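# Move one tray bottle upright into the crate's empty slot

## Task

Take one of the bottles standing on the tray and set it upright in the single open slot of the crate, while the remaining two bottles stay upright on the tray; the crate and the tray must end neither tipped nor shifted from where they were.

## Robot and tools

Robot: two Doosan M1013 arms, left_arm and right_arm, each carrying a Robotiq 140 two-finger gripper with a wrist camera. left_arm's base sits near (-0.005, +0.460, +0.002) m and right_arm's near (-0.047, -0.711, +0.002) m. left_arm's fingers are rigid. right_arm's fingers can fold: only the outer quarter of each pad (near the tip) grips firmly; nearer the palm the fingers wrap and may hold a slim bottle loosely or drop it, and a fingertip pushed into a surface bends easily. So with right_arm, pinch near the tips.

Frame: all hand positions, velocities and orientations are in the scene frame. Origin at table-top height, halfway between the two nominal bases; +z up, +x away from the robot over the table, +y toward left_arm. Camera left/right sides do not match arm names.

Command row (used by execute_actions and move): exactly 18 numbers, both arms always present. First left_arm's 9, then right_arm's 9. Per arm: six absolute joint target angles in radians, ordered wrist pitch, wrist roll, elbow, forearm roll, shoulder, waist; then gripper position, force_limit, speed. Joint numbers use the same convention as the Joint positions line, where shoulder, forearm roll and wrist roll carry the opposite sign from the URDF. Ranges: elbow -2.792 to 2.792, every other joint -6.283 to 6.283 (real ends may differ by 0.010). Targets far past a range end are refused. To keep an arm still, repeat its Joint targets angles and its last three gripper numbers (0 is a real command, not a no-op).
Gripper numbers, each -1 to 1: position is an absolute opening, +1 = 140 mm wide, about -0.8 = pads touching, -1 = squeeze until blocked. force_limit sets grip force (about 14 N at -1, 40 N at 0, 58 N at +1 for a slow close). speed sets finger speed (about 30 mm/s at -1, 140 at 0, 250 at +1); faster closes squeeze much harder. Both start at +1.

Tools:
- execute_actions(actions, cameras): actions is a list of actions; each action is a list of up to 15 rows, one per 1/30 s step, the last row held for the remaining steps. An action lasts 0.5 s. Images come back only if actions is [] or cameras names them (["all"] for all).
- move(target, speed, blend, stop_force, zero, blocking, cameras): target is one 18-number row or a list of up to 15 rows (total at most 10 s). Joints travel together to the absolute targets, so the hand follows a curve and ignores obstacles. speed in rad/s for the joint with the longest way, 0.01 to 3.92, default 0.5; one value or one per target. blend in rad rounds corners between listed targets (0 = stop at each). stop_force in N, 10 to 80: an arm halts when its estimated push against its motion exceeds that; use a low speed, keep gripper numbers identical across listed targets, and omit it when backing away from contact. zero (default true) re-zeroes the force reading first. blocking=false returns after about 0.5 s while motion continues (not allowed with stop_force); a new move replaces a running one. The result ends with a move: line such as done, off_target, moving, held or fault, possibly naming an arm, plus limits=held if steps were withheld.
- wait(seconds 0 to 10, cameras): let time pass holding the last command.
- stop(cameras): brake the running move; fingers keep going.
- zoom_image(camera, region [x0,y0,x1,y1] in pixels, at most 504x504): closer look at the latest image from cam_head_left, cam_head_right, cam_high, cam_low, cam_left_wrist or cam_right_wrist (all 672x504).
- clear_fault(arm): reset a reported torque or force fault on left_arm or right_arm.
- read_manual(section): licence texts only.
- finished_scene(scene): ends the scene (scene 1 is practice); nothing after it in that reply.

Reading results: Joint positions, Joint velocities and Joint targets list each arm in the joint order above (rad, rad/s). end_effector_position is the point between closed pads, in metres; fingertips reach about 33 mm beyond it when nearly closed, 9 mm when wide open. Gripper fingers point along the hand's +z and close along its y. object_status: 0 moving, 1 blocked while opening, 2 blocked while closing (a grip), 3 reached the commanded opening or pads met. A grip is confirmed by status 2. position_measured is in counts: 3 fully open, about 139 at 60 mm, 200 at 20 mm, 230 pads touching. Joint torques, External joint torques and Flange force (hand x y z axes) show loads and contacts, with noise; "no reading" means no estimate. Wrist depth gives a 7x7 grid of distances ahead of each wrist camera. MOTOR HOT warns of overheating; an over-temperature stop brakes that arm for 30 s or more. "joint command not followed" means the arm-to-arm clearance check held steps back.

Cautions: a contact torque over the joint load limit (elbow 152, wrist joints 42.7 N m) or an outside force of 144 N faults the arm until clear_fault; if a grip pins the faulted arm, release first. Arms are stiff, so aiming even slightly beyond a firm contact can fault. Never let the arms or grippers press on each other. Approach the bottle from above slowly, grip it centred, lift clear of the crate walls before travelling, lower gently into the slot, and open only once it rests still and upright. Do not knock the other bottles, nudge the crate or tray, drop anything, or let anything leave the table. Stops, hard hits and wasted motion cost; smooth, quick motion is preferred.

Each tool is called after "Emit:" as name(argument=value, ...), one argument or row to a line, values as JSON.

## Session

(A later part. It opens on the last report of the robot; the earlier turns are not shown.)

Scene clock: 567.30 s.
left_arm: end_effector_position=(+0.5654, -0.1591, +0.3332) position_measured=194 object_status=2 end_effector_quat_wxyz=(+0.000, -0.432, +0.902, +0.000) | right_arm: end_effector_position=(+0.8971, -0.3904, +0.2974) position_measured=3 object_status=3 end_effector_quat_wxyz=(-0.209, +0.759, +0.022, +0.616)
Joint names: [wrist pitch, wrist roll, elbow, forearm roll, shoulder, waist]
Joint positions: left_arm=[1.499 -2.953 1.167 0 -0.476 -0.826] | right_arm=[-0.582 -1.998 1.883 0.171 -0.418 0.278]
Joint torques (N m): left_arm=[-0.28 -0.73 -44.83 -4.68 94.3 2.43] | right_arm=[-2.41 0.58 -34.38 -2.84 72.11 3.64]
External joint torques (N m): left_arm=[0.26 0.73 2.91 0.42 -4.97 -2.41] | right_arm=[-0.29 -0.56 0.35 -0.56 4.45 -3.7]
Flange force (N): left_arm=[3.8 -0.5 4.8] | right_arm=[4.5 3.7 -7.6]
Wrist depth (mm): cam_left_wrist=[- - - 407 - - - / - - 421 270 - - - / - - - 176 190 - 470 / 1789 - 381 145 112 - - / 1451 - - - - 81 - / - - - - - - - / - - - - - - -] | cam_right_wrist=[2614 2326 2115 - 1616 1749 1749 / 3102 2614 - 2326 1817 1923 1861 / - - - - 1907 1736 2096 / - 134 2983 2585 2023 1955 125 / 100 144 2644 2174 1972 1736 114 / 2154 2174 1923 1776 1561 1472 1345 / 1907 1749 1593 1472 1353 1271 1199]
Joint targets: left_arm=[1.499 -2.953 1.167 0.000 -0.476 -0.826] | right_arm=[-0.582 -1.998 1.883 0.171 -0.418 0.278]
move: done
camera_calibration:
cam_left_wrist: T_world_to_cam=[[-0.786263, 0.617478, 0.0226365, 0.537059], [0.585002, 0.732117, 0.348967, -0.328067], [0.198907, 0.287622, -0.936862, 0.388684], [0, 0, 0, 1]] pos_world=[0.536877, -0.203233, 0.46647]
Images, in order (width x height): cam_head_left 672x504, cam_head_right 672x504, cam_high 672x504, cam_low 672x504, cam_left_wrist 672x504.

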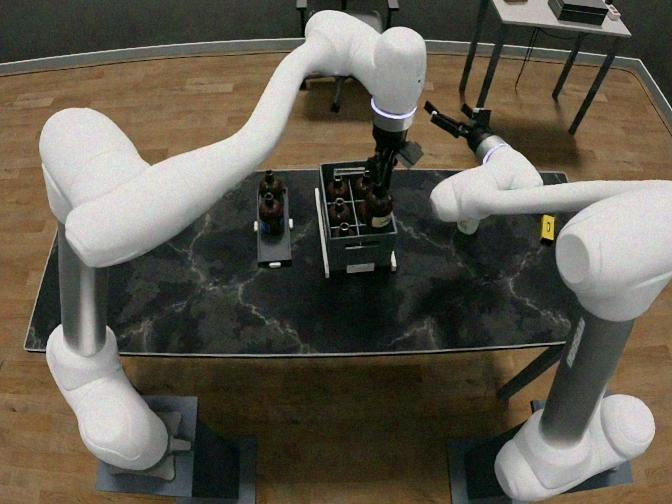

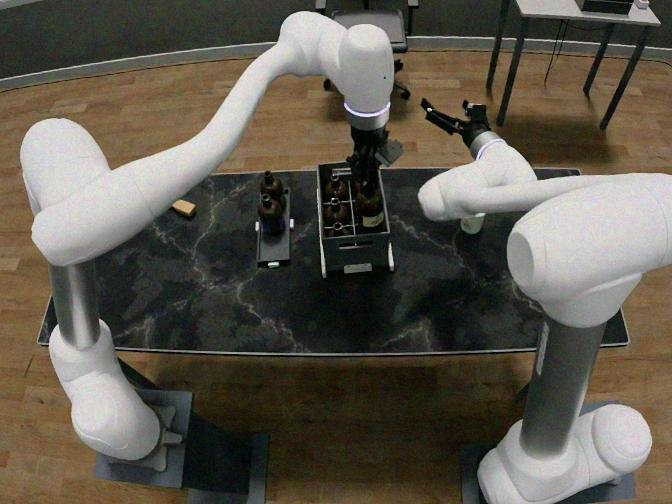

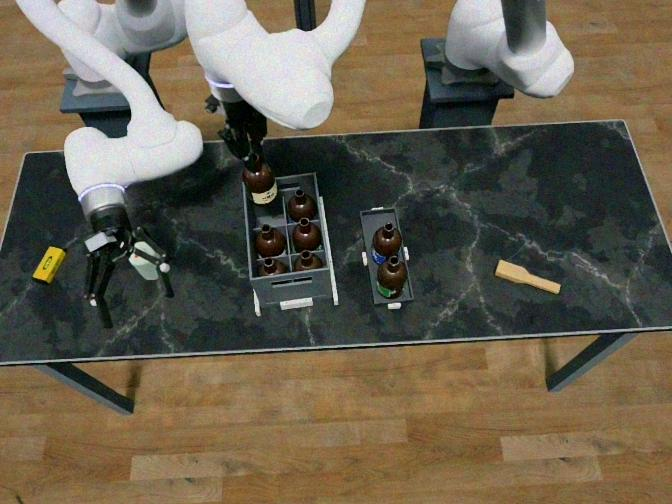

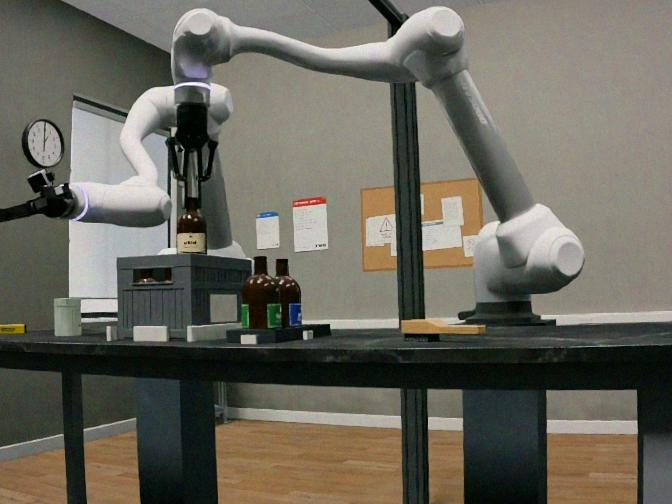

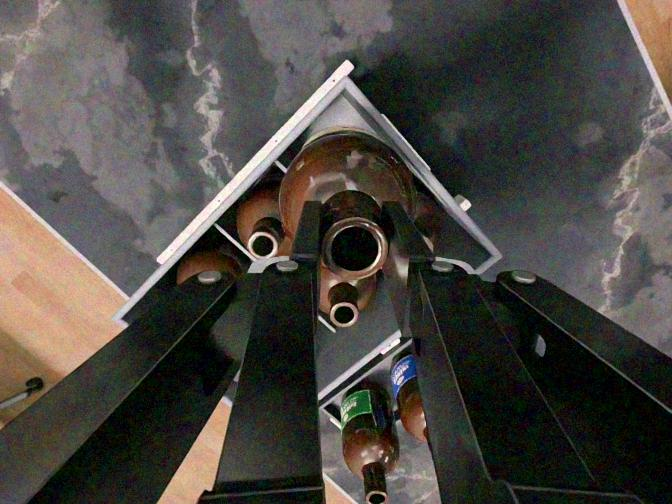

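Emit:
move(
  target=[
    [1.4576, -2.9526, 1.2047, 0.0, -0.4793, -0.8263, -1, 0, -1, -0.582, -1.998, 1.883, 0.171, -0.418, 0.278, 1, 1, 1],
    [1.4171, -2.9526, 1.2397, 0.0, -0.4848, -0.8263, -1, 0, -1, -0.582, -1.998, 1.883, 0.171, -0.418, 0.278, 1, 1, 1],
  ],
  speed=0.04,
  blend=0.01,
  stop_force=15,
  cameras=["cam_left_wrist", "cam_high", "cam_low", "cam_head_left", "cam_head_right"],
)

Scene clock: 854.60 s.
left_arm: end_effector_position=(+0.5654, -0.1591, +0.2852) position_measured=194 object_status=2 end_effector_quat_wxyz=(+0.000, -0.432, +0.902, +0.000) | right_arm: end_effector_position=(+0.8971, -0.3904, +0.2974) position_measured=3 object_status=3 end_effector_quat_wxyz=(-0.209, +0.759, +0.022, +0.616)
Joint names: [wrist pitch, wrist roll, elbow, forearm roll, shoulder, waist]
Joint positions: left_arm=[1.417 -2.953 1.24 0 -0.485 -0.826] | right_arm=[-0.582 -1.998 1.883 0.171 -0.418 0.278]
Joint torques (N m): left_arm=[-0.37 -0.67 -44.45 -4.64 94.58 2.68] | right_arm=[-2.42 0.58 -34.27 -2.81 72.25 3.5]
External joint torques (N m): left_arm=[0.34 0.67 2.8 0.4 -4.91 -2.58] | right_arm=[-0.28 -0.56 0.3 -0.59 4.05 -3.71]
Flange force (N): left_arm=[4.0 -0.6 4.7] | right_arm=[4.2 3.8 -7.0]
Wrist depth (mm): cam_left_wrist=[- - - - - - - / - - - - 385 - - / 420 414 - 176 - - - / 1512 - - 145 113 - - / 1412 - - 307 - 81 473 / - - - - - - - / - - - - - - -] | cam_right_wrist=[2449 2529 - - 1698 1861 1674 / 2837 3752 - - 1861 1762 2023 / 3943 2908 2872 - 1891 1803 1749 / - 134 3021 2737 1939 1876 131 / 100 144 2529 2195 1923 1749 114 / 2237 2195 1891 1749 1604 1472 1345 / 1907 1832 1616 1463 1353 1212 1218]
Joint targets: left_arm=[1.417 -2.953 1.240 0.000 -0.485 -0.826] | right_arm=[-0.582 -1.998 1.883 0.171 -0.418 0.278]
move: done
camera_calibration:
cam_left_wrist: T_world_to_cam=[[-0.786344, 0.617375, 0.0225863, 0.53819], [0.584892, 0.732204, 0.348968, -0.31124], [0.198906, 0.28762, -0.936862, 0.343715], [0, 0, 0, 1]] pos_world=[0.536877, -0.203233, 0.41847]
Images, in order (width x height): cam_head_left 672x504, cam_head_right 672x504, cam_high 672x504, cam_low 672x504, cam_left_wrist 672x504.

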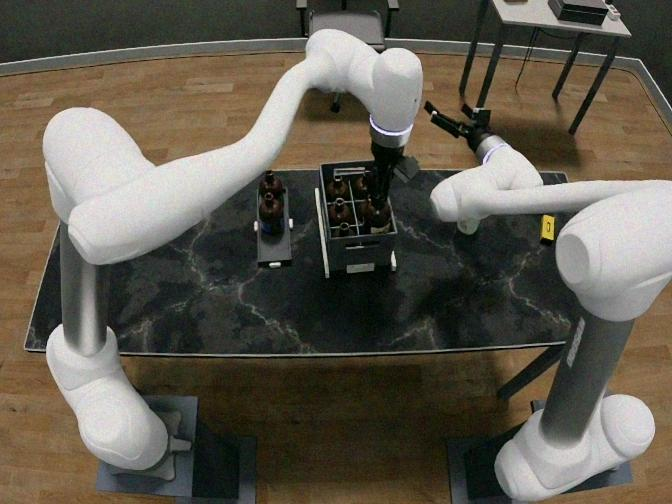

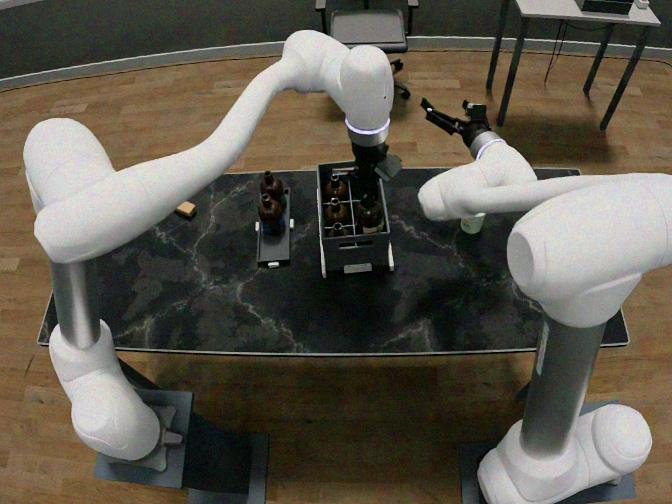

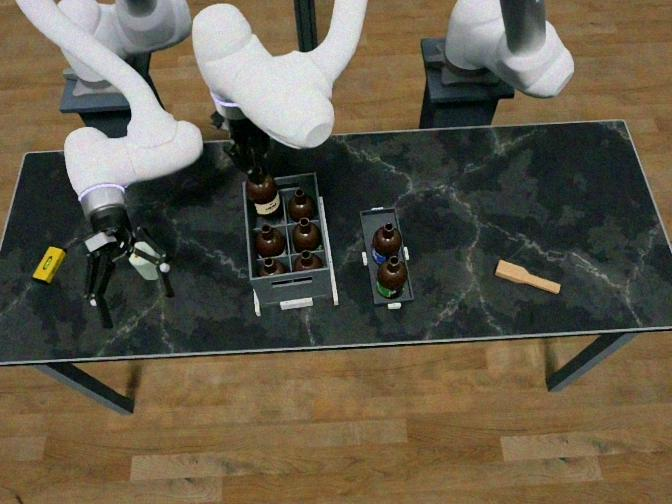

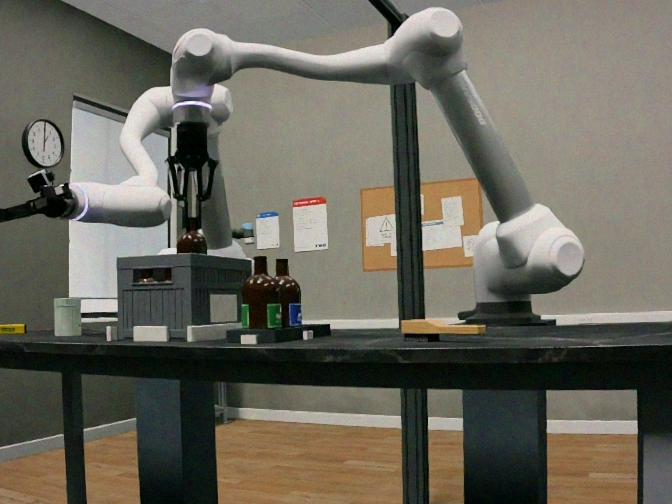

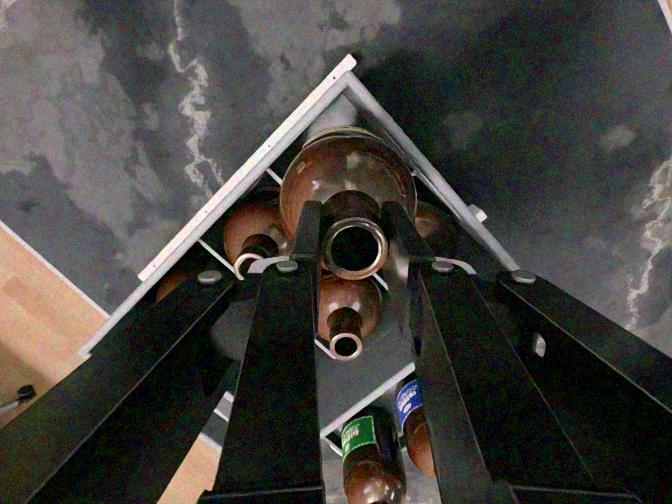

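Emit:
zoom_image(
  camera="cam_left_wrist",
  region=[250, 70, 450, 220],
)

Emit:
zoom_image(
  camera="cam_left_wrist",
  region=[220, 130, 310, 220],
)

Emit:
zoom_image(
  camera="cam_left_wrist",
  region=[380, 140, 470, 230],
)

Emit:
zoom_image(
  camera="cam_left_wrist",
  region=[300, 70, 400, 170],
)

Emit:
zoom_image(
  camera="cam_high",
  region=[236, 165, 326, 235],
)

Emit:
zoom_image(
  camera="cam_head_left",
  region=[340, 175, 410, 245],
)

Emit:
zoom_image(
  camera="cam_head_right",
  region=[330, 175, 400, 245],
)

Scaled by 2.520 from the camera's 672x504 image, which has a finer 960x720 frame.

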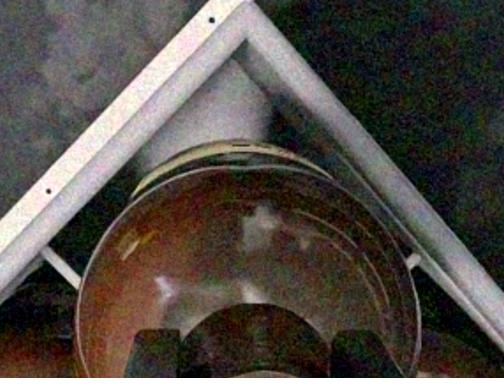

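Scaled by 5.600 from the camera's 672x504 image, which has a finer 960x720 frame.

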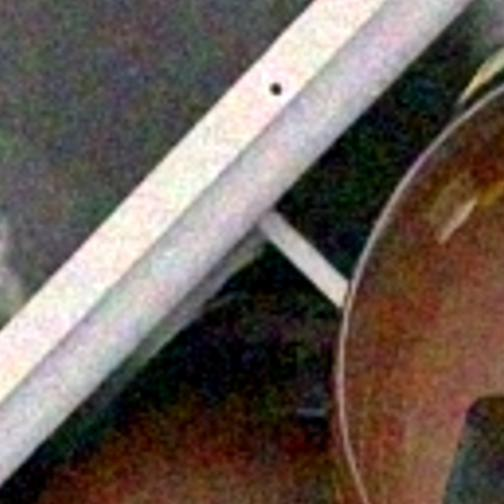

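Scaled by 5.600 from the camera's 672x504 image, which has a finer 960x720 frame.

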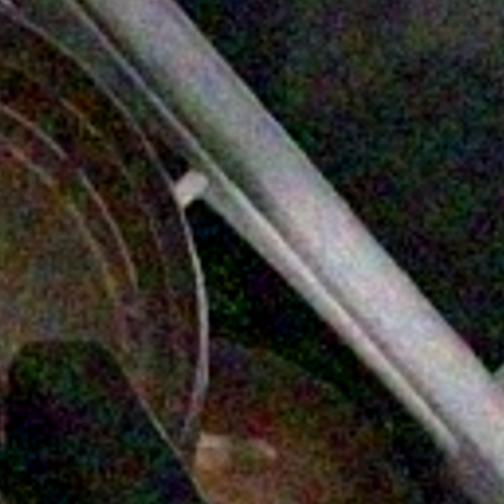

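Scaled by 5.040 from the camera's 672x504 image, which has a finer 960x720 frame.

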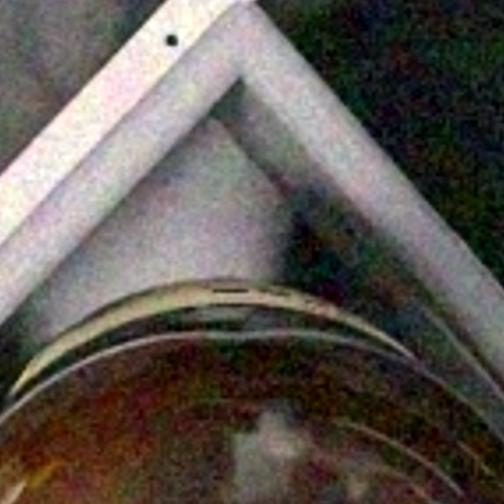

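Scaled by 5.600 from the camera's 672x504 image, which has a finer 960x720 frame.

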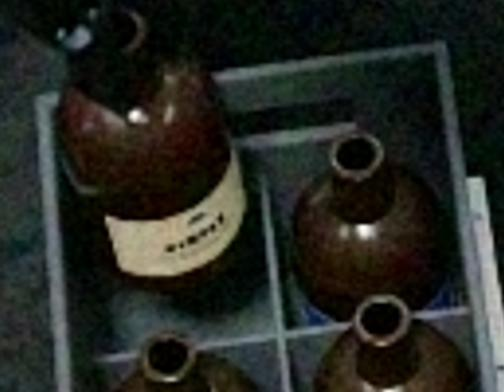

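Scaled by 7.200 from the camera's 672x504 image, which has a finer 960x720 frame.

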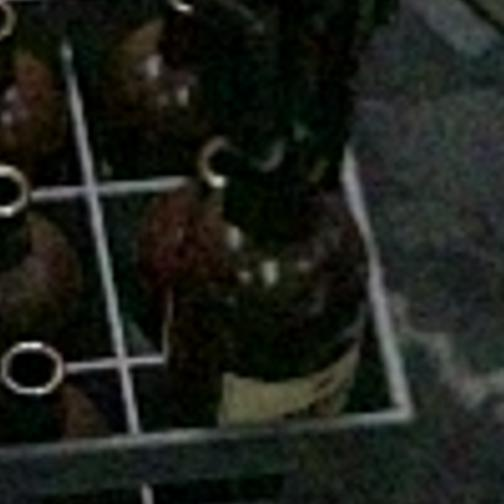

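Scaled by 7.200 from the camera's 672x504 image, which has a finer 960x720 frame.

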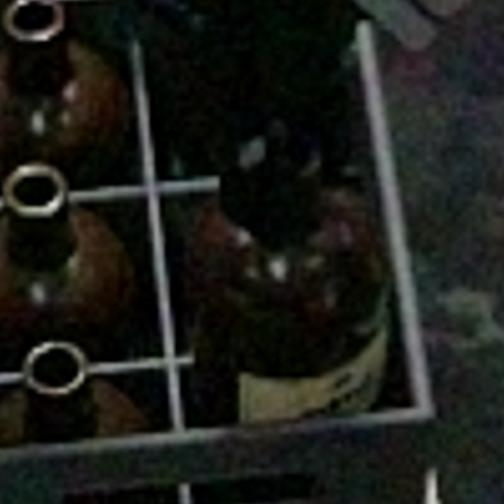

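Emit:
move(
  target=[
    [1.3756, -2.9526, 1.2738, 0.0, -0.4922, -0.8263, -1, 0, -1, -0.582, -1.998, 1.883, 0.171, -0.418, 0.278, 1, 1, 1],
    [1.3347, -2.9526, 1.3058, 0.0, -0.5011, -0.8263, -1, 0, -1, -0.582, -1.998, 1.883, 0.171, -0.418, 0.278, 1, 1, 1],
  ],
  speed=0.015,
  blend=0.01,
  stop_force=12,
  cameras=["cam_left_wrist", "cam_high", "cam_low", "cam_head_left", "cam_head_right"],
)

Scene clock: 960.37 s.
left_arm: end_effector_position=(+0.5654, -0.1591, +0.2352) position_measured=194 object_status=2 end_effector_quat_wxyz=(+0.000, -0.432, +0.902, +0.000) | right_arm: end_effector_position=(+0.8971, -0.3904, +0.2974) position_measured=3 object_status=3 end_effector_quat_wxyz=(-0.209, +0.759, +0.022, +0.616)
Joint names: [wrist pitch, wrist roll, elbow, forearm roll, shoulder, waist]
Joint positions: left_arm=[1.335 -2.953 1.306 0 -0.501 -0.826] | right_arm=[-0.582 -1.998 1.883 0.171 -0.418 0.278]
Joint torques (N m): left_arm=[-0.29 -0.71 -43.72 -4.52 94.92 2.07] | right_arm=[-2.43 0.59 -34.39 -2.83 72 3.54]
External joint torques (N m): left_arm=[0.27 0.71 2.72 0.36 -4.09 -2.09] | right_arm=[-0.28 -0.58 0.38 -0.56 4.5 -3.59]
Flange force (N): left_arm=[3.3 0.6 4.5] | right_arm=[4.6 3.6 -7.7]
Wrist depth (mm): cam_left_wrist=[- - - - - - - / - 338 - 339 - - - / 355 358 - 172 185 - - / - - - - 113 - - / - - - 276 - 81 - / - - - 253 - - - / - - - - - - -] | cam_right_wrist=[3144 2423 2237 - 1762 1776 1762 / - 2908 2983 2501 1923 1955 1939 / 3752 3061 3021 - 1907 1876 2174 / 3525 134 3372 2737 2115 1923 131 / 100 134 2350 2237 1891 1698 114 / 2195 2154 1923 1736 1616 1482 1337 / 1923 1762 1583 1501 1345 1251 1218]
Joint targets: left_arm=[1.335 -2.953 1.306 0.000 -0.501 -0.826] | right_arm=[-0.582 -1.998 1.883 0.171 -0.418 0.278]
move: done
camera_calibration:
cam_left_wrist: T_world_to_cam=[[-0.786344, 0.617375, 0.0225863, 0.539317], [0.584892, 0.732204, 0.348968, -0.293826], [0.198906, 0.28762, -0.936862, 0.296965], [0, 0, 0, 1]] pos_world=[0.536877, -0.203233, 0.36857]
Images, in order (width x height): cam_head_left 672x504, cam_head_right 672x504, cam_high 672x504, cam_low 672x504, cam_left_wrist 672x504.

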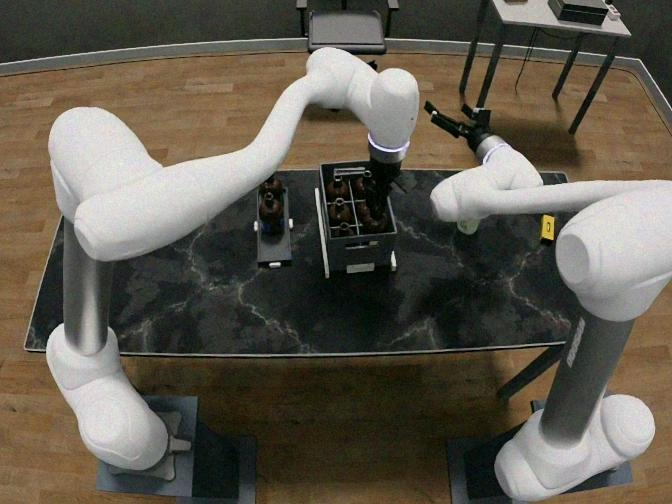

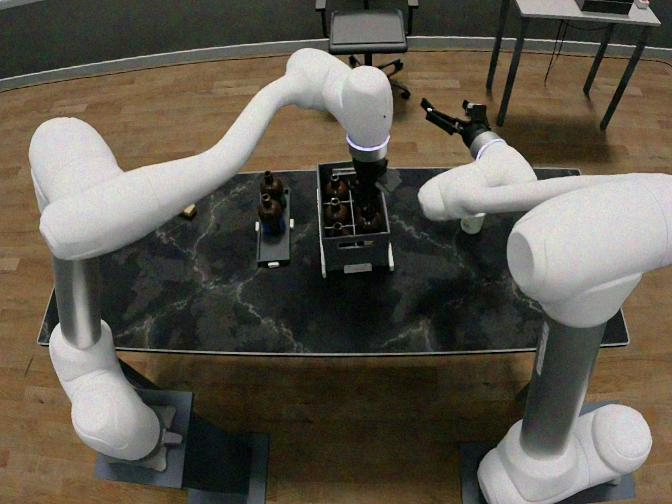

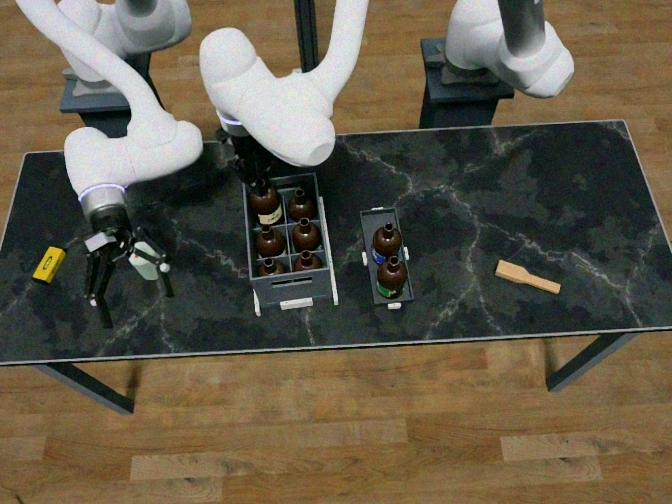

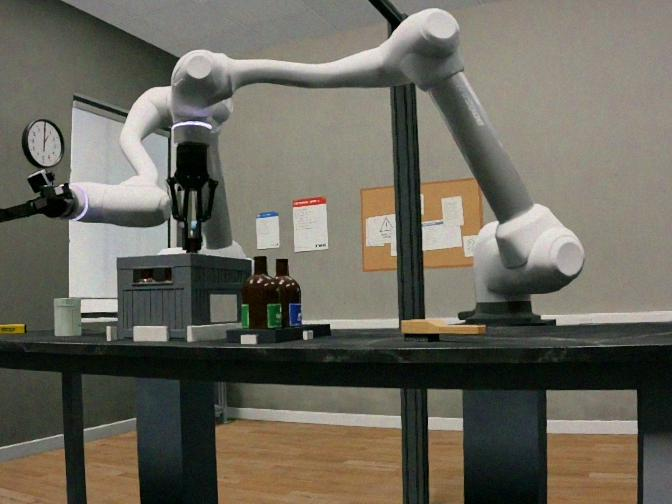

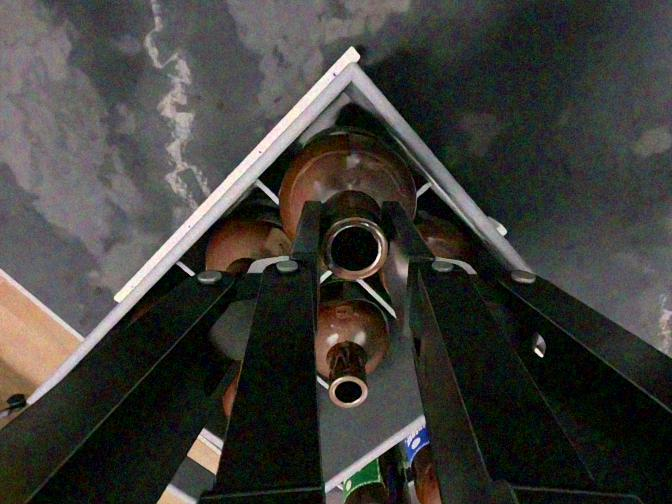

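Emit:
zoom_image(
  camera="cam_left_wrist",
  region=[250, 60, 450, 210],
)

Emit:
zoom_image(
  camera="cam_high",
  region=[236, 165, 326, 235],
)

Scaled by 2.520 from the camera's 672x504 image, which has a finer 960x720 frame.

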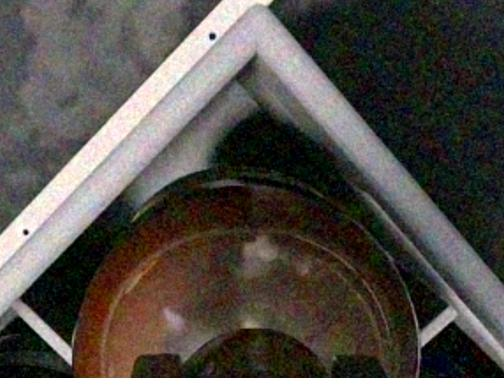

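Scaled by 5.600 from the camera's 672x504 image, which has a finer 960x720 frame.

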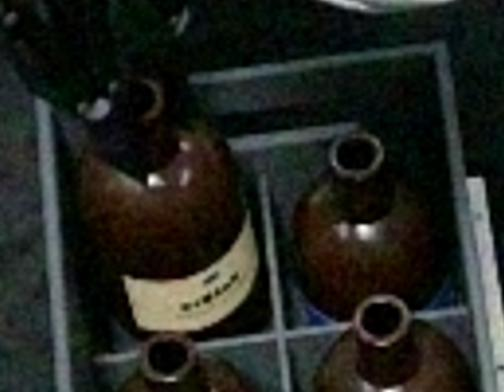

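Emit:
move(
  target=[
    [1.2943, -2.9526, 1.3356, 0.0, -0.5117, -0.8263, -1, 0, -1, -0.582, -1.998, 1.883, 0.171, -0.418, 0.278, 1, 1, 1],
    [1.2624, -2.9526, 1.3580, 0.0, -0.5212, -0.8263, -1, 0, -1, -0.582, -1.998, 1.883, 0.171, -0.418, 0.278, 1, 1, 1],
  ],
  speed=0.015,
  blend=0.01,
  stop_force=12,
  cameras=["cam_left_wrist", "cam_high"],
)

Scene clock: 981.47 s.
left_arm: end_effector_position=(+0.5654, -0.1591, +0.1902) position_measured=194 object_status=2 end_effector_quat_wxyz=(+0.000, -0.432, +0.902, +0.000) | right_arm: end_effector_position=(+0.8971, -0.3904, +0.2974) position_measured=3 object_status=3 end_effector_quat_wxyz=(-0.209, +0.759, +0.022, +0.616)
Joint names: [wrist pitch, wrist roll, elbow, forearm roll, shoulder, waist]
Joint positions: left_arm=[1.262 -2.953 1.358 0 -0.521 -0.826] | right_arm=[-0.582 -1.998 1.883 0.171 -0.418 0.278]
Joint torques (N m): left_arm=[-0.35 -0.68 -42.74 -4.43 96.21 2.53] | right_arm=[-2.41 0.55 -34.43 -2.82 72.21 3.55]
External joint torques (N m): left_arm=[0.34 0.68 2.71 0.36 -4.62 -2.45] | right_arm=[-0.3 -0.54 0.42 -0.58 4.3 -3.26]
Flange force (N): left_arm=[3.8 -0.1 4.7] | right_arm=[4.1 3.1 -7.5]
Wrist depth (mm): cam_left_wrist=[- - - - - - - / - - - - - - - / - - - 175 - - 320 / - - - 145 113 339 317 / - - - - - 81 - / - - - - - - - / - - - - - - -] | cam_right_wrist=[2585 1955 - - 1923 - 1723 / 2134 - - 2216 1832 1776 - / - - - 2195 1876 1861 - / - 134 3187 2803 2005 1876 131 / 100 134 2398 2174 1988 1762 114 / 2174 2096 1988 1749 1561 1482 1337 / 1923 1723 1616 1463 1360 1264 1237]
Joint targets: left_arm=[1.262 -2.953 1.358 0.000 -0.521 -0.826] | right_arm=[-0.582 -1.998 1.883 0.171 -0.418 0.278]
move: done
camera_calibration:
cam_left_wrist: T_world_to_cam=[[-0.786344, 0.617375, 0.0225863, 0.540335], [0.584892, 0.732204, 0.348968, -0.278088], [0.198906, 0.28762, -0.936862, 0.254713], [0, 0, 0, 1]] pos_world=[0.536877, -0.203233, 0.32347]
Images, in order (width x height): cam_high 672x504, cam_left_wrist 672x504.

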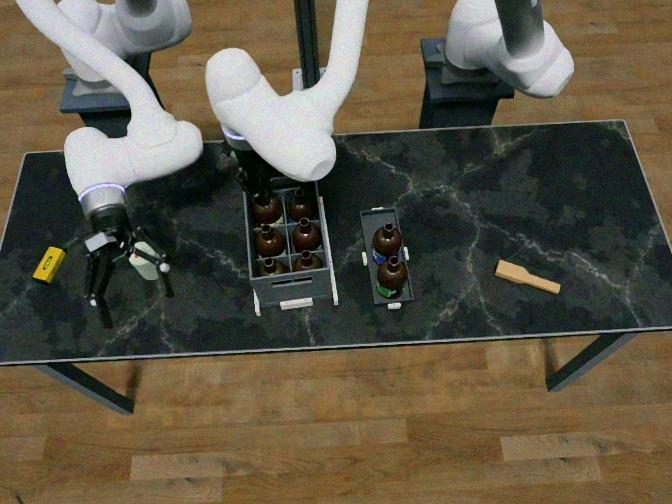

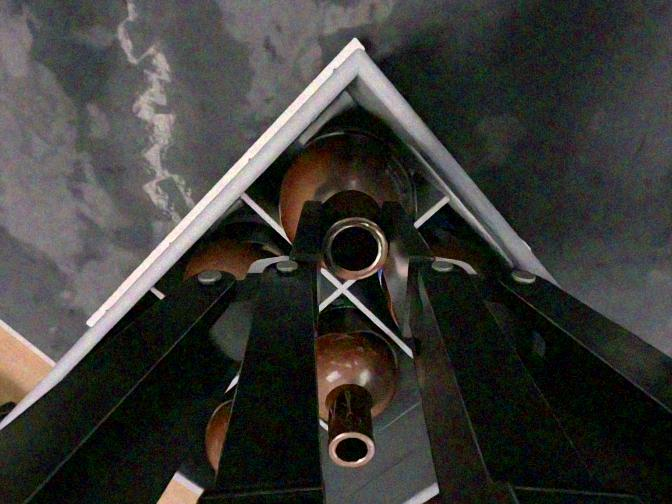

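Emit:
move(
  target=[
    [1.2308, -2.9526, 1.3791, 0.0, -0.5317, -0.8263, -1, 0, -1, -0.582, -1.998, 1.883, 0.171, -0.418, 0.278, 1, 1, 1],
    [1.1996, -2.9526, 1.3989, 0.0, -0.5431, -0.8263, -1, 0, -1, -0.582, -1.998, 1.883, 0.171, -0.418, 0.278, 1, 1, 1],
  ],
  speed=0.01,
  blend=0.01,
  stop_force=10,
  cameras=["cam_left_wrist"],
)

Scene clock: 992.57 s.
left_arm: end_effector_position=(+0.5655, -0.1592, +0.1685) position_measured=194 object_status=2 end_effector_quat_wxyz=(+0.000, -0.432, +0.902, +0.000) | right_arm: end_effector_position=(+0.8971, -0.3904, +0.2974) position_measured=3 object_status=3 end_effector_quat_wxyz=(-0.209, +0.759, +0.022, +0.616)
Joint names: [wrist pitch, wrist roll, elbow, forearm roll, shoulder, waist]
Joint positions: left_arm=[1.228 -2.953 1.381 0 -0.533 -0.826] | right_arm=[-0.582 -1.998 1.883 0.171 -0.418 0.278]
Joint torques (N m): left_arm=[-1.67 -0.68 -33.93 -4.18 81.61 1.54] | right_arm=[-2.4 0.59 -34.33 -2.85 72.06 3.56]
External joint torques (N m): left_arm=[1.65 0.68 -5.76 0.15 10.69 -1.5] | right_arm=[-0.3 -0.58 0.27 -0.55 4.31 -3.75]
Flange force (N): left_arm=[2.4 1.2 -14.4] | right_arm=[4.5 3.9 -7.3]
Wrist depth (mm): cam_left_wrist=[265 - - 258 267 - - / 276 - - 206 - - - / - - - 175 185 - - / - - 208 144 120 - - / - - - 236 - 82 - / - - - 223 - - - / - - - 188 - - -] | cam_right_wrist=[2259 2374 - 2059 1861 1846 1749 / 2908 2769 - 2585 1817 1803 - / 3323 3061 2398 - 1939 1521 - / 3752 144 3102 2803 2023 1861 125 / 100 134 2326 2195 1876 1876 114 / 2174 2195 1955 1776 1616 1445 1329 / 1907 1749 1604 1454 1377 1251 1218]
Joint targets: left_arm=[1.228 -2.953 1.381 0.000 -0.533 -0.826] | right_arm=[-0.582 -1.998 1.883 0.171 -0.418 0.278]
move: contact (left_arm); path passed 0 of 2 targets; left_arm: the wrist pitch is farthest, 0.028 rad from its target
camera_calibration:
cam_left_wrist: T_world_to_cam=[[-0.786287, 0.617458, 0.0223241, 0.540969], [0.5849, 0.732211, 0.34894, -0.270568], [0.19911, 0.287425, -0.936879, 0.234218], [0, 0, 0, 1]] pos_world=[0.536977, -0.203232, 0.301769]
Images, in order (width x height): cam_left_wrist 672x504.

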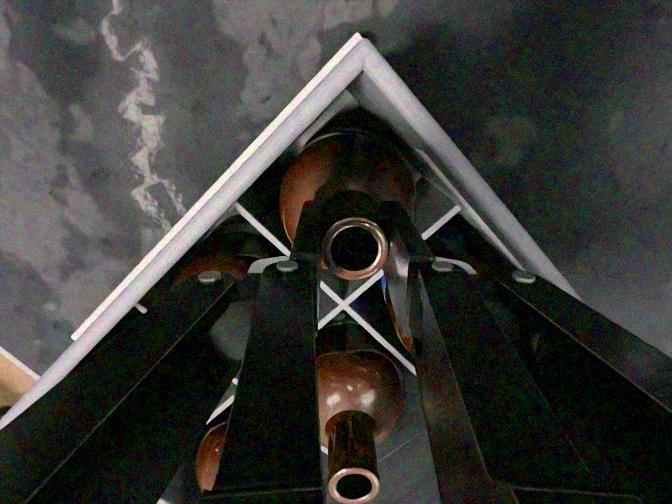

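Emit:
move(
  target=[1.2289, -2.9526, 1.3803, 0.0, -0.5324, -0.8263, -1, 0, -1, -0.582, -1.998, 1.883, 0.171, -0.418, 0.278, 1, 1, 1],
  speed=0.01,
)

Scene clock: 1009.93 s.
left_arm: end_effector_position=(+0.5654, -0.1591, +0.1689) position_measured=194 object_status=2 end_effector_quat_wxyz=(+0.000, -0.432, +0.902, +0.000) | right_arm: end_effector_position=(+0.8971, -0.3904, +0.2974) position_measured=3 object_status=3 end_effector_quat_wxyz=(-0.209, +0.759, +0.022, +0.616)
Joint names: [wrist pitch, wrist roll, elbow, forearm roll, shoulder, waist]
Joint positions: left_arm=[1.229 -2.953 1.38 0 -0.532 -0.826] | right_arm=[-0.582 -1.998 1.883 0.171 -0.418 0.278]
Joint torques (N m): left_arm=[-0.33 -0.7 -42.23 -4.47 97.12 2.18] | right_arm=[-2.45 0.57 -34.44 -2.82 72.3 3.39]
External joint torques (N m): left_arm=[0.31 0.7 2.57 0.44 -5.05 -2.22] | right_arm=[-0.25 -0.56 0.51 -0.56 4 -3.38]
Flange force (N): left_arm=[3.7 -1.1 4.9] | right_arm=[4.0 3.4 -7.2]
Wrist depth (mm): cam_left_wrist=[- - - - - - 268 / - - 272 190 - - - / - - 221 173 179 - 306 / - 310 - 144 120 309 - / - - - - - 81 - / - - - 219 - - - / - - - 191 - - -] | cam_right_wrist=[3231 2614 2096 - 2059 1846 1817 / - 2501 - 2585 1846 1907 - / 2803 2350 2475 - 1907 1939 - / - 134 3144 3421 2077 1876 131 / 100 143 2449 2174 1891 1736 114 / 2195 2195 1972 1749 1711 1454 1329 / 1891 1790 1627 1472 1377 1271 1199]
Joint targets: left_arm=[1.229 -2.953 1.380 0.000 -0.532 -0.826] | right_arm=[-0.582 -1.998 1.883 0.171 -0.418 0.278]
move: done

Emit:
move(
  target=[1.2287, -2.9526, 1.3804, 0.0, -0.53245, -0.8263, -1, 0, -1, -0.582, -1.998, 1.883, 0.171, -0.418, 0.278, 1, 1, 1],
  speed=0.01,
)

Scene clock: 1018.60 s.
left_arm: end_effector_position=(+0.5655, -0.1591, +0.1690) position_measured=194 object_status=2 end_effector_quat_wxyz=(+0.000, -0.432, +0.902, +0.000) | right_arm: end_effector_position=(+0.8971, -0.3904, +0.2974) position_measured=3 object_status=3 end_effector_quat_wxyz=(-0.209, +0.759, +0.022, +0.616)
Joint names: [wrist pitch, wrist roll, elbow, forearm roll, shoulder, waist]
Joint positions: left_arm=[1.229 -2.953 1.38 0 -0.532 -0.826] | right_arm=[-0.582 -1.998 1.883 0.171 -0.418 0.278]
Joint torques (N m): left_arm=[-0.31 -0.7 -42.35 -4.43 97.04 2.4] | right_arm=[-2.41 0.55 -34.41 -2.83 71.86 3.49]
External joint torques (N m): left_arm=[0.29 0.7 2.8 0.41 -5.1 -2.41] | right_arm=[-0.28 -0.54 0.47 -0.56 4.34 -3.72]
Flange force (N): left_arm=[3.8 -0.5 5.2] | right_arm=[4.3 3.8 -7.7]
Wrist depth (mm): cam_left_wrist=[- - - - 260 - - / 272 - - 269 - 276 291 / - - 220 175 178 303 - / - - 212 145 114 - - / - - - - - 81 - / - - - - - - - / - - - 194 - - -] | cam_right_wrist=[2769 2374 2134 - 1907 1616 1686 / - 2803 - 2769 1876 1790 - / - - - - 1907 1861 - / - 134 4011 2737 2059 1876 125 / 100 144 2449 2423 1923 1736 114 / - 2350 1923 1832 1583 1501 1360 / - 1723 1593 1463 1360 1278 1218]
Joint targets: left_arm=[1.229 -2.953 1.380 0.000 -0.532 -0.826] | right_arm=[-0.582 -1.998 1.883 0.171 -0.418 0.278]
move: done

Emit:
move(
  target=[1.22839, -2.9526, 1.38064, 0.0, -0.53256, -0.8263, -1, 0, -1, -0.582, -1.998, 1.883, 0.171, -0.418, 0.278, 1, 1, 1],
  speed=0.01,
)

Scene clock: 1024.87 s.
left_arm: end_effector_position=(+0.5654, -0.1591, +0.1687) position_measured=194 object_status=2 end_effector_quat_wxyz=(+0.000, -0.432, +0.902, +0.000) | right_arm: end_effector_position=(+0.8971, -0.3904, +0.2974) position_measured=3 object_status=3 end_effector_quat_wxyz=(-0.209, +0.759, +0.022, +0.616)
Joint names: [wrist pitch, wrist roll, elbow, forearm roll, shoulder, waist]
Joint positions: left_arm=[1.228 -2.953 1.381 0 -0.533 -0.826] | right_arm=[-0.582 -1.998 1.883 0.171 -0.418 0.278]
Joint torques (N m): left_arm=[-0.34 -0.66 -39.51 -4.24 93.05 1.62] | right_arm=[-2.43 0.55 -34.36 -2.83 72.16 3.22]
External joint torques (N m): left_arm=[0.32 0.66 -0.09 0.22 -0.8 -1.57] | right_arm=[-0.29 -0.53 0.27 -0.57 4.53 -3.23]
Flange force (N): left_arm=[2.9 -1.2 -0.2] | right_arm=[4.5 3.0 -7.5]
Wrist depth (mm): cam_left_wrist=[- 271 - - - - - / - - - 118 - 286 294 / - - 210 177 183 294 294 / 325 - 212 145 113 310 330 / - - - - - 81 - / - - - 220 - - - / - - - 193 - - -] | cam_right_wrist=[3277 2398 2281 - 1939 1650 1832 / - - 3061 2174 1861 1711 - / 3144 - - - 1923 1803 2154 / - 144 3187 2674 2041 1891 125 / 100 144 2501 2237 1907 1650 114 / 2237 2195 1955 1445 1604 1482 1337 / - 1762 1627 1463 1360 1278 1193]
Joint targets: left_arm=[1.228 -2.953 1.381 0.000 -0.533 -0.826] | right_arm=[-0.582 -1.998 1.883 0.171 -0.418 0.278]
move: done

Emit:
execute_actions(
  actions=[
    [[1.22839, -2.9526, 1.38064, 0.0, -0.53256, -0.8263, -0.25, 0, -1, -0.582, -1.998, 1.883, 0.171, -0.418, 0.278, 1, 1, 1]],
    [[1.22839, -2.9526, 1.38064, 0.0, -0.53256, -0.8263, -0.25, 0, -1, -0.582, -1.998, 1.883, 0.171, -0.418, 0.278, 1, 1, 1]],
  ],
  cameras=["cam_left_wrist", "cam_high", "cam_low", "cam_head_left", "cam_head_right"],
)

Scene clock: 1043.17 s.
left_arm: end_effector_position=(+0.5654, -0.1591, +0.1686) position_measured=160 object_status=3 end_effector_quat_wxyz=(+0.000, -0.432, +0.902, +0.000) | right_arm: end_effector_position=(+0.8971, -0.3904, +0.2974) position_measured=3 object_status=3 end_effector_quat_wxyz=(-0.209, +0.759, +0.022, +0.616)
Joint names: [wrist pitch, wrist roll, elbow, forearm roll, shoulder, waist]
Joint positions: left_arm=[1.228 -2.953 1.381 0 -0.533 -0.826] | right_arm=[-0.582 -1.998 1.883 0.171 -0.418 0.278]
Joint torques (N m): left_arm=[-0.28 -0.68 -40.81 -4.4 94.31 2.05] | right_arm=[-2.43 0.57 -34.44 -2.84 71.93 3.28]
External joint torques (N m): left_arm=[0.26 0.68 1.31 0.38 -2.32 -1.71] | right_arm=[-0.27 -0.55 0.42 -0.56 4.45 -3.49]
External joint torques at the end of the 1st action: left_arm=[0.26 0.68 1.1 0.37 -2.04 -2.02] | right_arm=[-0.28 -0.55 0.43 -0.56 4.45 -3.33]
Flange force (N): left_arm=[2.9 -0.1 2.2] | right_arm=[4.4 3.4 -7.7]
Flange force at the end of the 1st action (N): left_arm=[3.2 -0.1 1.8] | right_arm=[4.3 3.2 -7.7]
Wrist depth (mm): cam_left_wrist=[- 263 - 262 263 272 269 / - 276 - 189 277 - 283 / - - - 175 127 - - / - - 119 156 143 - 323 / - - - 248 122 76 - / - - - 221 - - - / - - - 193 - - -] | cam_right_wrist=[2614 2449 2908 - 1861 - 1972 / 3635 - 2501 1736 1876 1876 1907 / 2705 - 2529 - 1861 1876 1988 / - 134 3021 2556 2023 1907 138 / 100 144 2237 2154 1907 1762 114 / 2174 2134 1876 1736 1604 1393 1329 / 1939 1723 1638 1472 1360 1271 1199]
Joint targets: left_arm=[1.228 -2.953 1.381 0.000 -0.533 -0.826] | right_arm=[-0.582 -1.998 1.883 0.171 -0.418 0.278]
Step readings (joint positions of left_arm | right_arm; steps 1 to 15: 1st action; 16 to 30: 2nd action):
0: [1.228 -2.953 1.381 0.000 -0.533 -0.826] | [-0.582 -1.998 1.883 0.171 -0.418 0.278]
1: [1.228 -2.953 1.381 0.000 -0.533 -0.826] | [-0.582 -1.998 1.883 0.171 -0.418 0.278]
2: [1.228 -2.953 1.381 0.000 -0.533 -0.826] | [-0.582 -1.998 1.883 0.171 -0.418 0.278]
4: [1.228 -2.953 1.381 0.000 -0.533 -0.826] | [-0.582 -1.998 1.883 0.171 -0.418 0.278]
8: [1.228 -2.953 1.381 0.000 -0.533 -0.826] | [-0.582 -1.998 1.883 0.171 -0.418 0.278]
15: [1.228 -2.953 1.381 0.000 -0.533 -0.826] | [-0.582 -1.998 1.883 0.171 -0.418 0.278]
16: [1.228 -2.953 1.381 0.000 -0.533 -0.826] | [-0.582 -1.998 1.883 0.171 -0.418 0.278]
17: [1.228 -2.953 1.381 0.000 -0.533 -0.826] | [-0.582 -1.998 1.883 0.171 -0.418 0.278]
19: [1.228 -2.953 1.381 0.000 -0.533 -0.826] | [-0.582 -1.998 1.883 0.171 -0.418 0.278]
23: [1.228 -2.953 1.381 0.000 -0.533 -0.826] | [-0.582 -1.998 1.883 0.171 -0.418 0.278]
30: [1.228 -2.953 1.381 0.000 -0.533 -0.826] | [-0.582 -1.998 1.883 0.171 -0.418 0.278]
camera_calibration:
cam_left_wrist: T_world_to_cam=[[-0.786308, 0.617421, 0.0226084, 0.540806], [0.584941, 0.732165, 0.348967, -0.270584], [0.198906, 0.28762, -0.936862, 0.234476], [0, 0, 0, 1]] pos_world=[0.536877, -0.203233, 0.30187]
Images, in order (width x height): cam_head_left 672x504, cam_head_right 672x504, cam_high 672x504, cam_low 672x504, cam_left_wrist 672x504.

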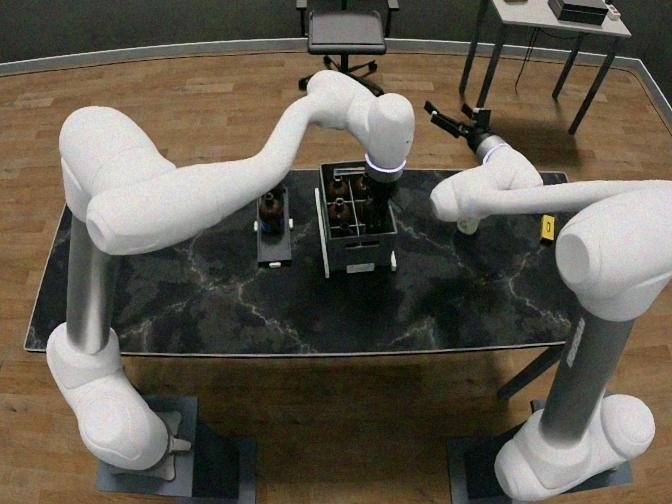

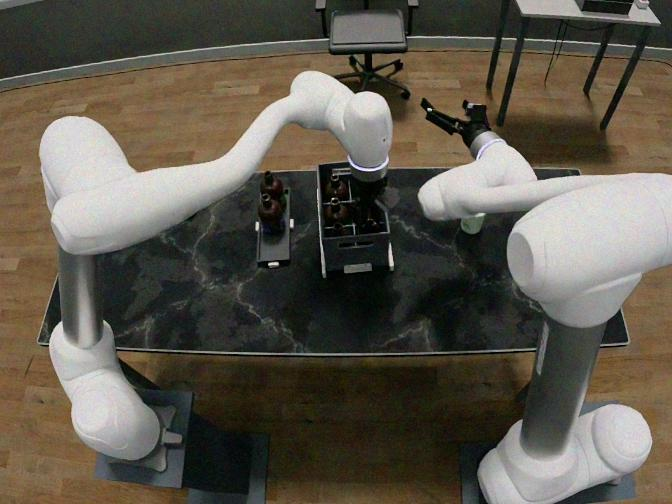

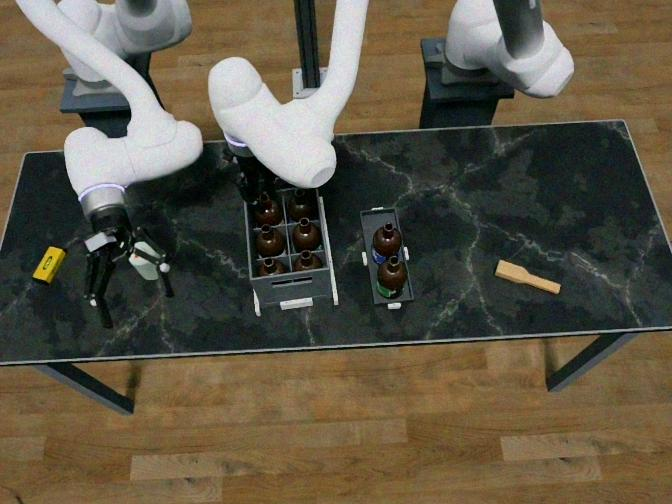

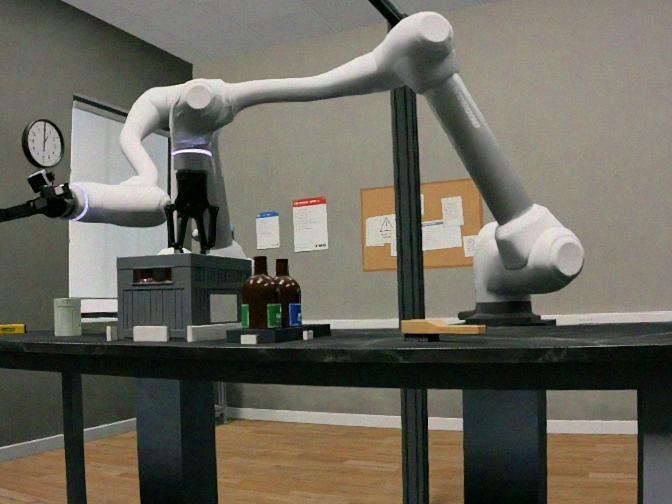

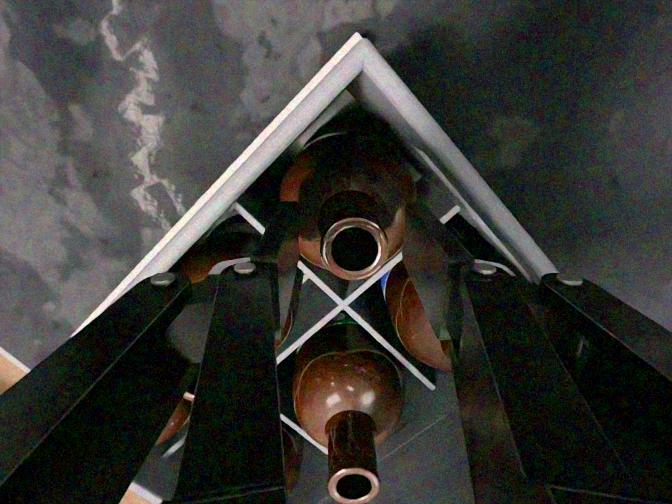

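Emit:
move(
  target=[
    [1.2624, -2.9526, 1.3580, 0.0, -0.5212, -0.8263, -0.25, 0, -1, -0.582, -1.998, 1.883, 0.171, -0.418, 0.278, 1, 1, 1],
    [1.2943, -2.9526, 1.3356, 0.0, -0.5117, -0.8263, -0.25, 0, -1, -0.582, -1.998, 1.883, 0.171, -0.418, 0.278, 1, 1, 1],
    [1.3347, -2.9526, 1.3058, 0.0, -0.5011, -0.8263, -0.25, 0, -1, -0.582, -1.998, 1.883, 0.171, -0.418, 0.278, 1, 1, 1],
  ],
  speed=0.03,
  blend=0.005,
  cameras=["cam_left_wrist", "cam_high"],
)

Scene clock: 1061.57 s.
left_arm: end_effector_position=(+0.5654, -0.1591, +0.2352) position_measured=160 object_status=3 end_effector_quat_wxyz=(+0.000, -0.432, +0.902, +0.000) | right_arm: end_effector_position=(+0.8971, -0.3904, +0.2974) position_measured=3 object_status=3 end_effector_quat_wxyz=(-0.209, +0.759, +0.022, +0.616)
Joint names: [wrist pitch, wrist roll, elbow, forearm roll, shoulder, waist]
Joint positions: left_arm=[1.335 -2.953 1.306 0 -0.501 -0.826] | right_arm=[-0.582 -1.998 1.883 0.171 -0.418 0.278]
Joint torques (N m): left_arm=[-0.33 -0.73 -42.23 -4.56 92.62 2.34] | right_arm=[-2.42 0.56 -34.32 -2.81 71.86 3.32]
External joint torques (N m): left_arm=[0.31 0.73 1.27 0.4 -1.83 -2.22] | right_arm=[-0.28 -0.55 0.3 -0.58 4.65 -3.35]
Flange force (N): left_arm=[3.4 0.6 1.8] | right_arm=[4.6 3.1 -7.7]
Wrist depth (mm): cam_left_wrist=[319 - 319 315 - - - / - - - 331 - - - / - - 195 241 285 - - / - - 119 307 142 - - / - - - 285 - 76 407 / - - - 259 - - - / - - - - - - -] | cam_right_wrist=[2614 2501 - 1907 1749 - 1776 / - 2983 - 2737 1846 1876 2077 / - - 2769 2644 1907 1674 1846 / - 134 2908 2803 2096 1891 131 / 100 144 2475 2154 1939 1662 114 / 2174 2237 1972 1762 1627 1472 1337 / 1923 1723 1604 1463 1353 1264 1218]
Joint targets: left_arm=[1.335 -2.953 1.306 0.000 -0.501 -0.826] | right_arm=[-0.582 -1.998 1.883 0.171 -0.418 0.278]
move: done
camera_calibration:
cam_left_wrist: T_world_to_cam=[[-0.786344, 0.617375, 0.0225863, 0.539319], [0.584892, 0.732204, 0.348968, -0.293791], [0.198906, 0.28762, -0.936862, 0.296871], [0, 0, 0, 1]] pos_world=[0.536877, -0.203233, 0.36847]
Images, in order (width x height): cam_high 672x504, cam_left_wrist 672x504.

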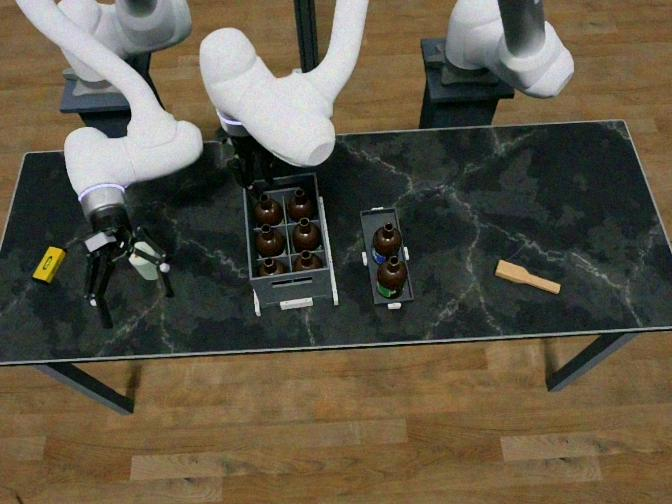

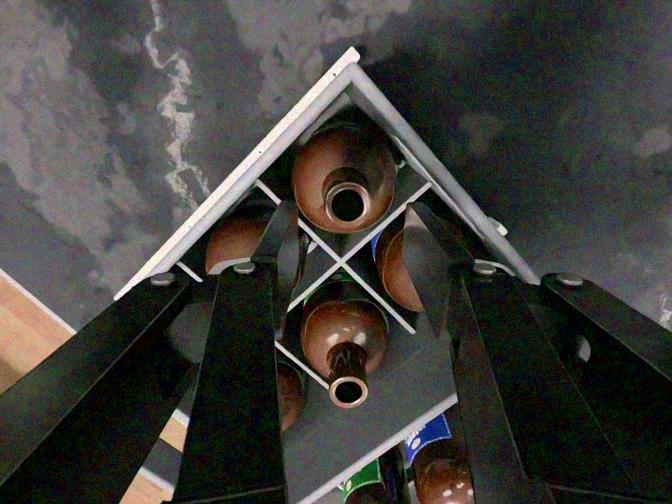

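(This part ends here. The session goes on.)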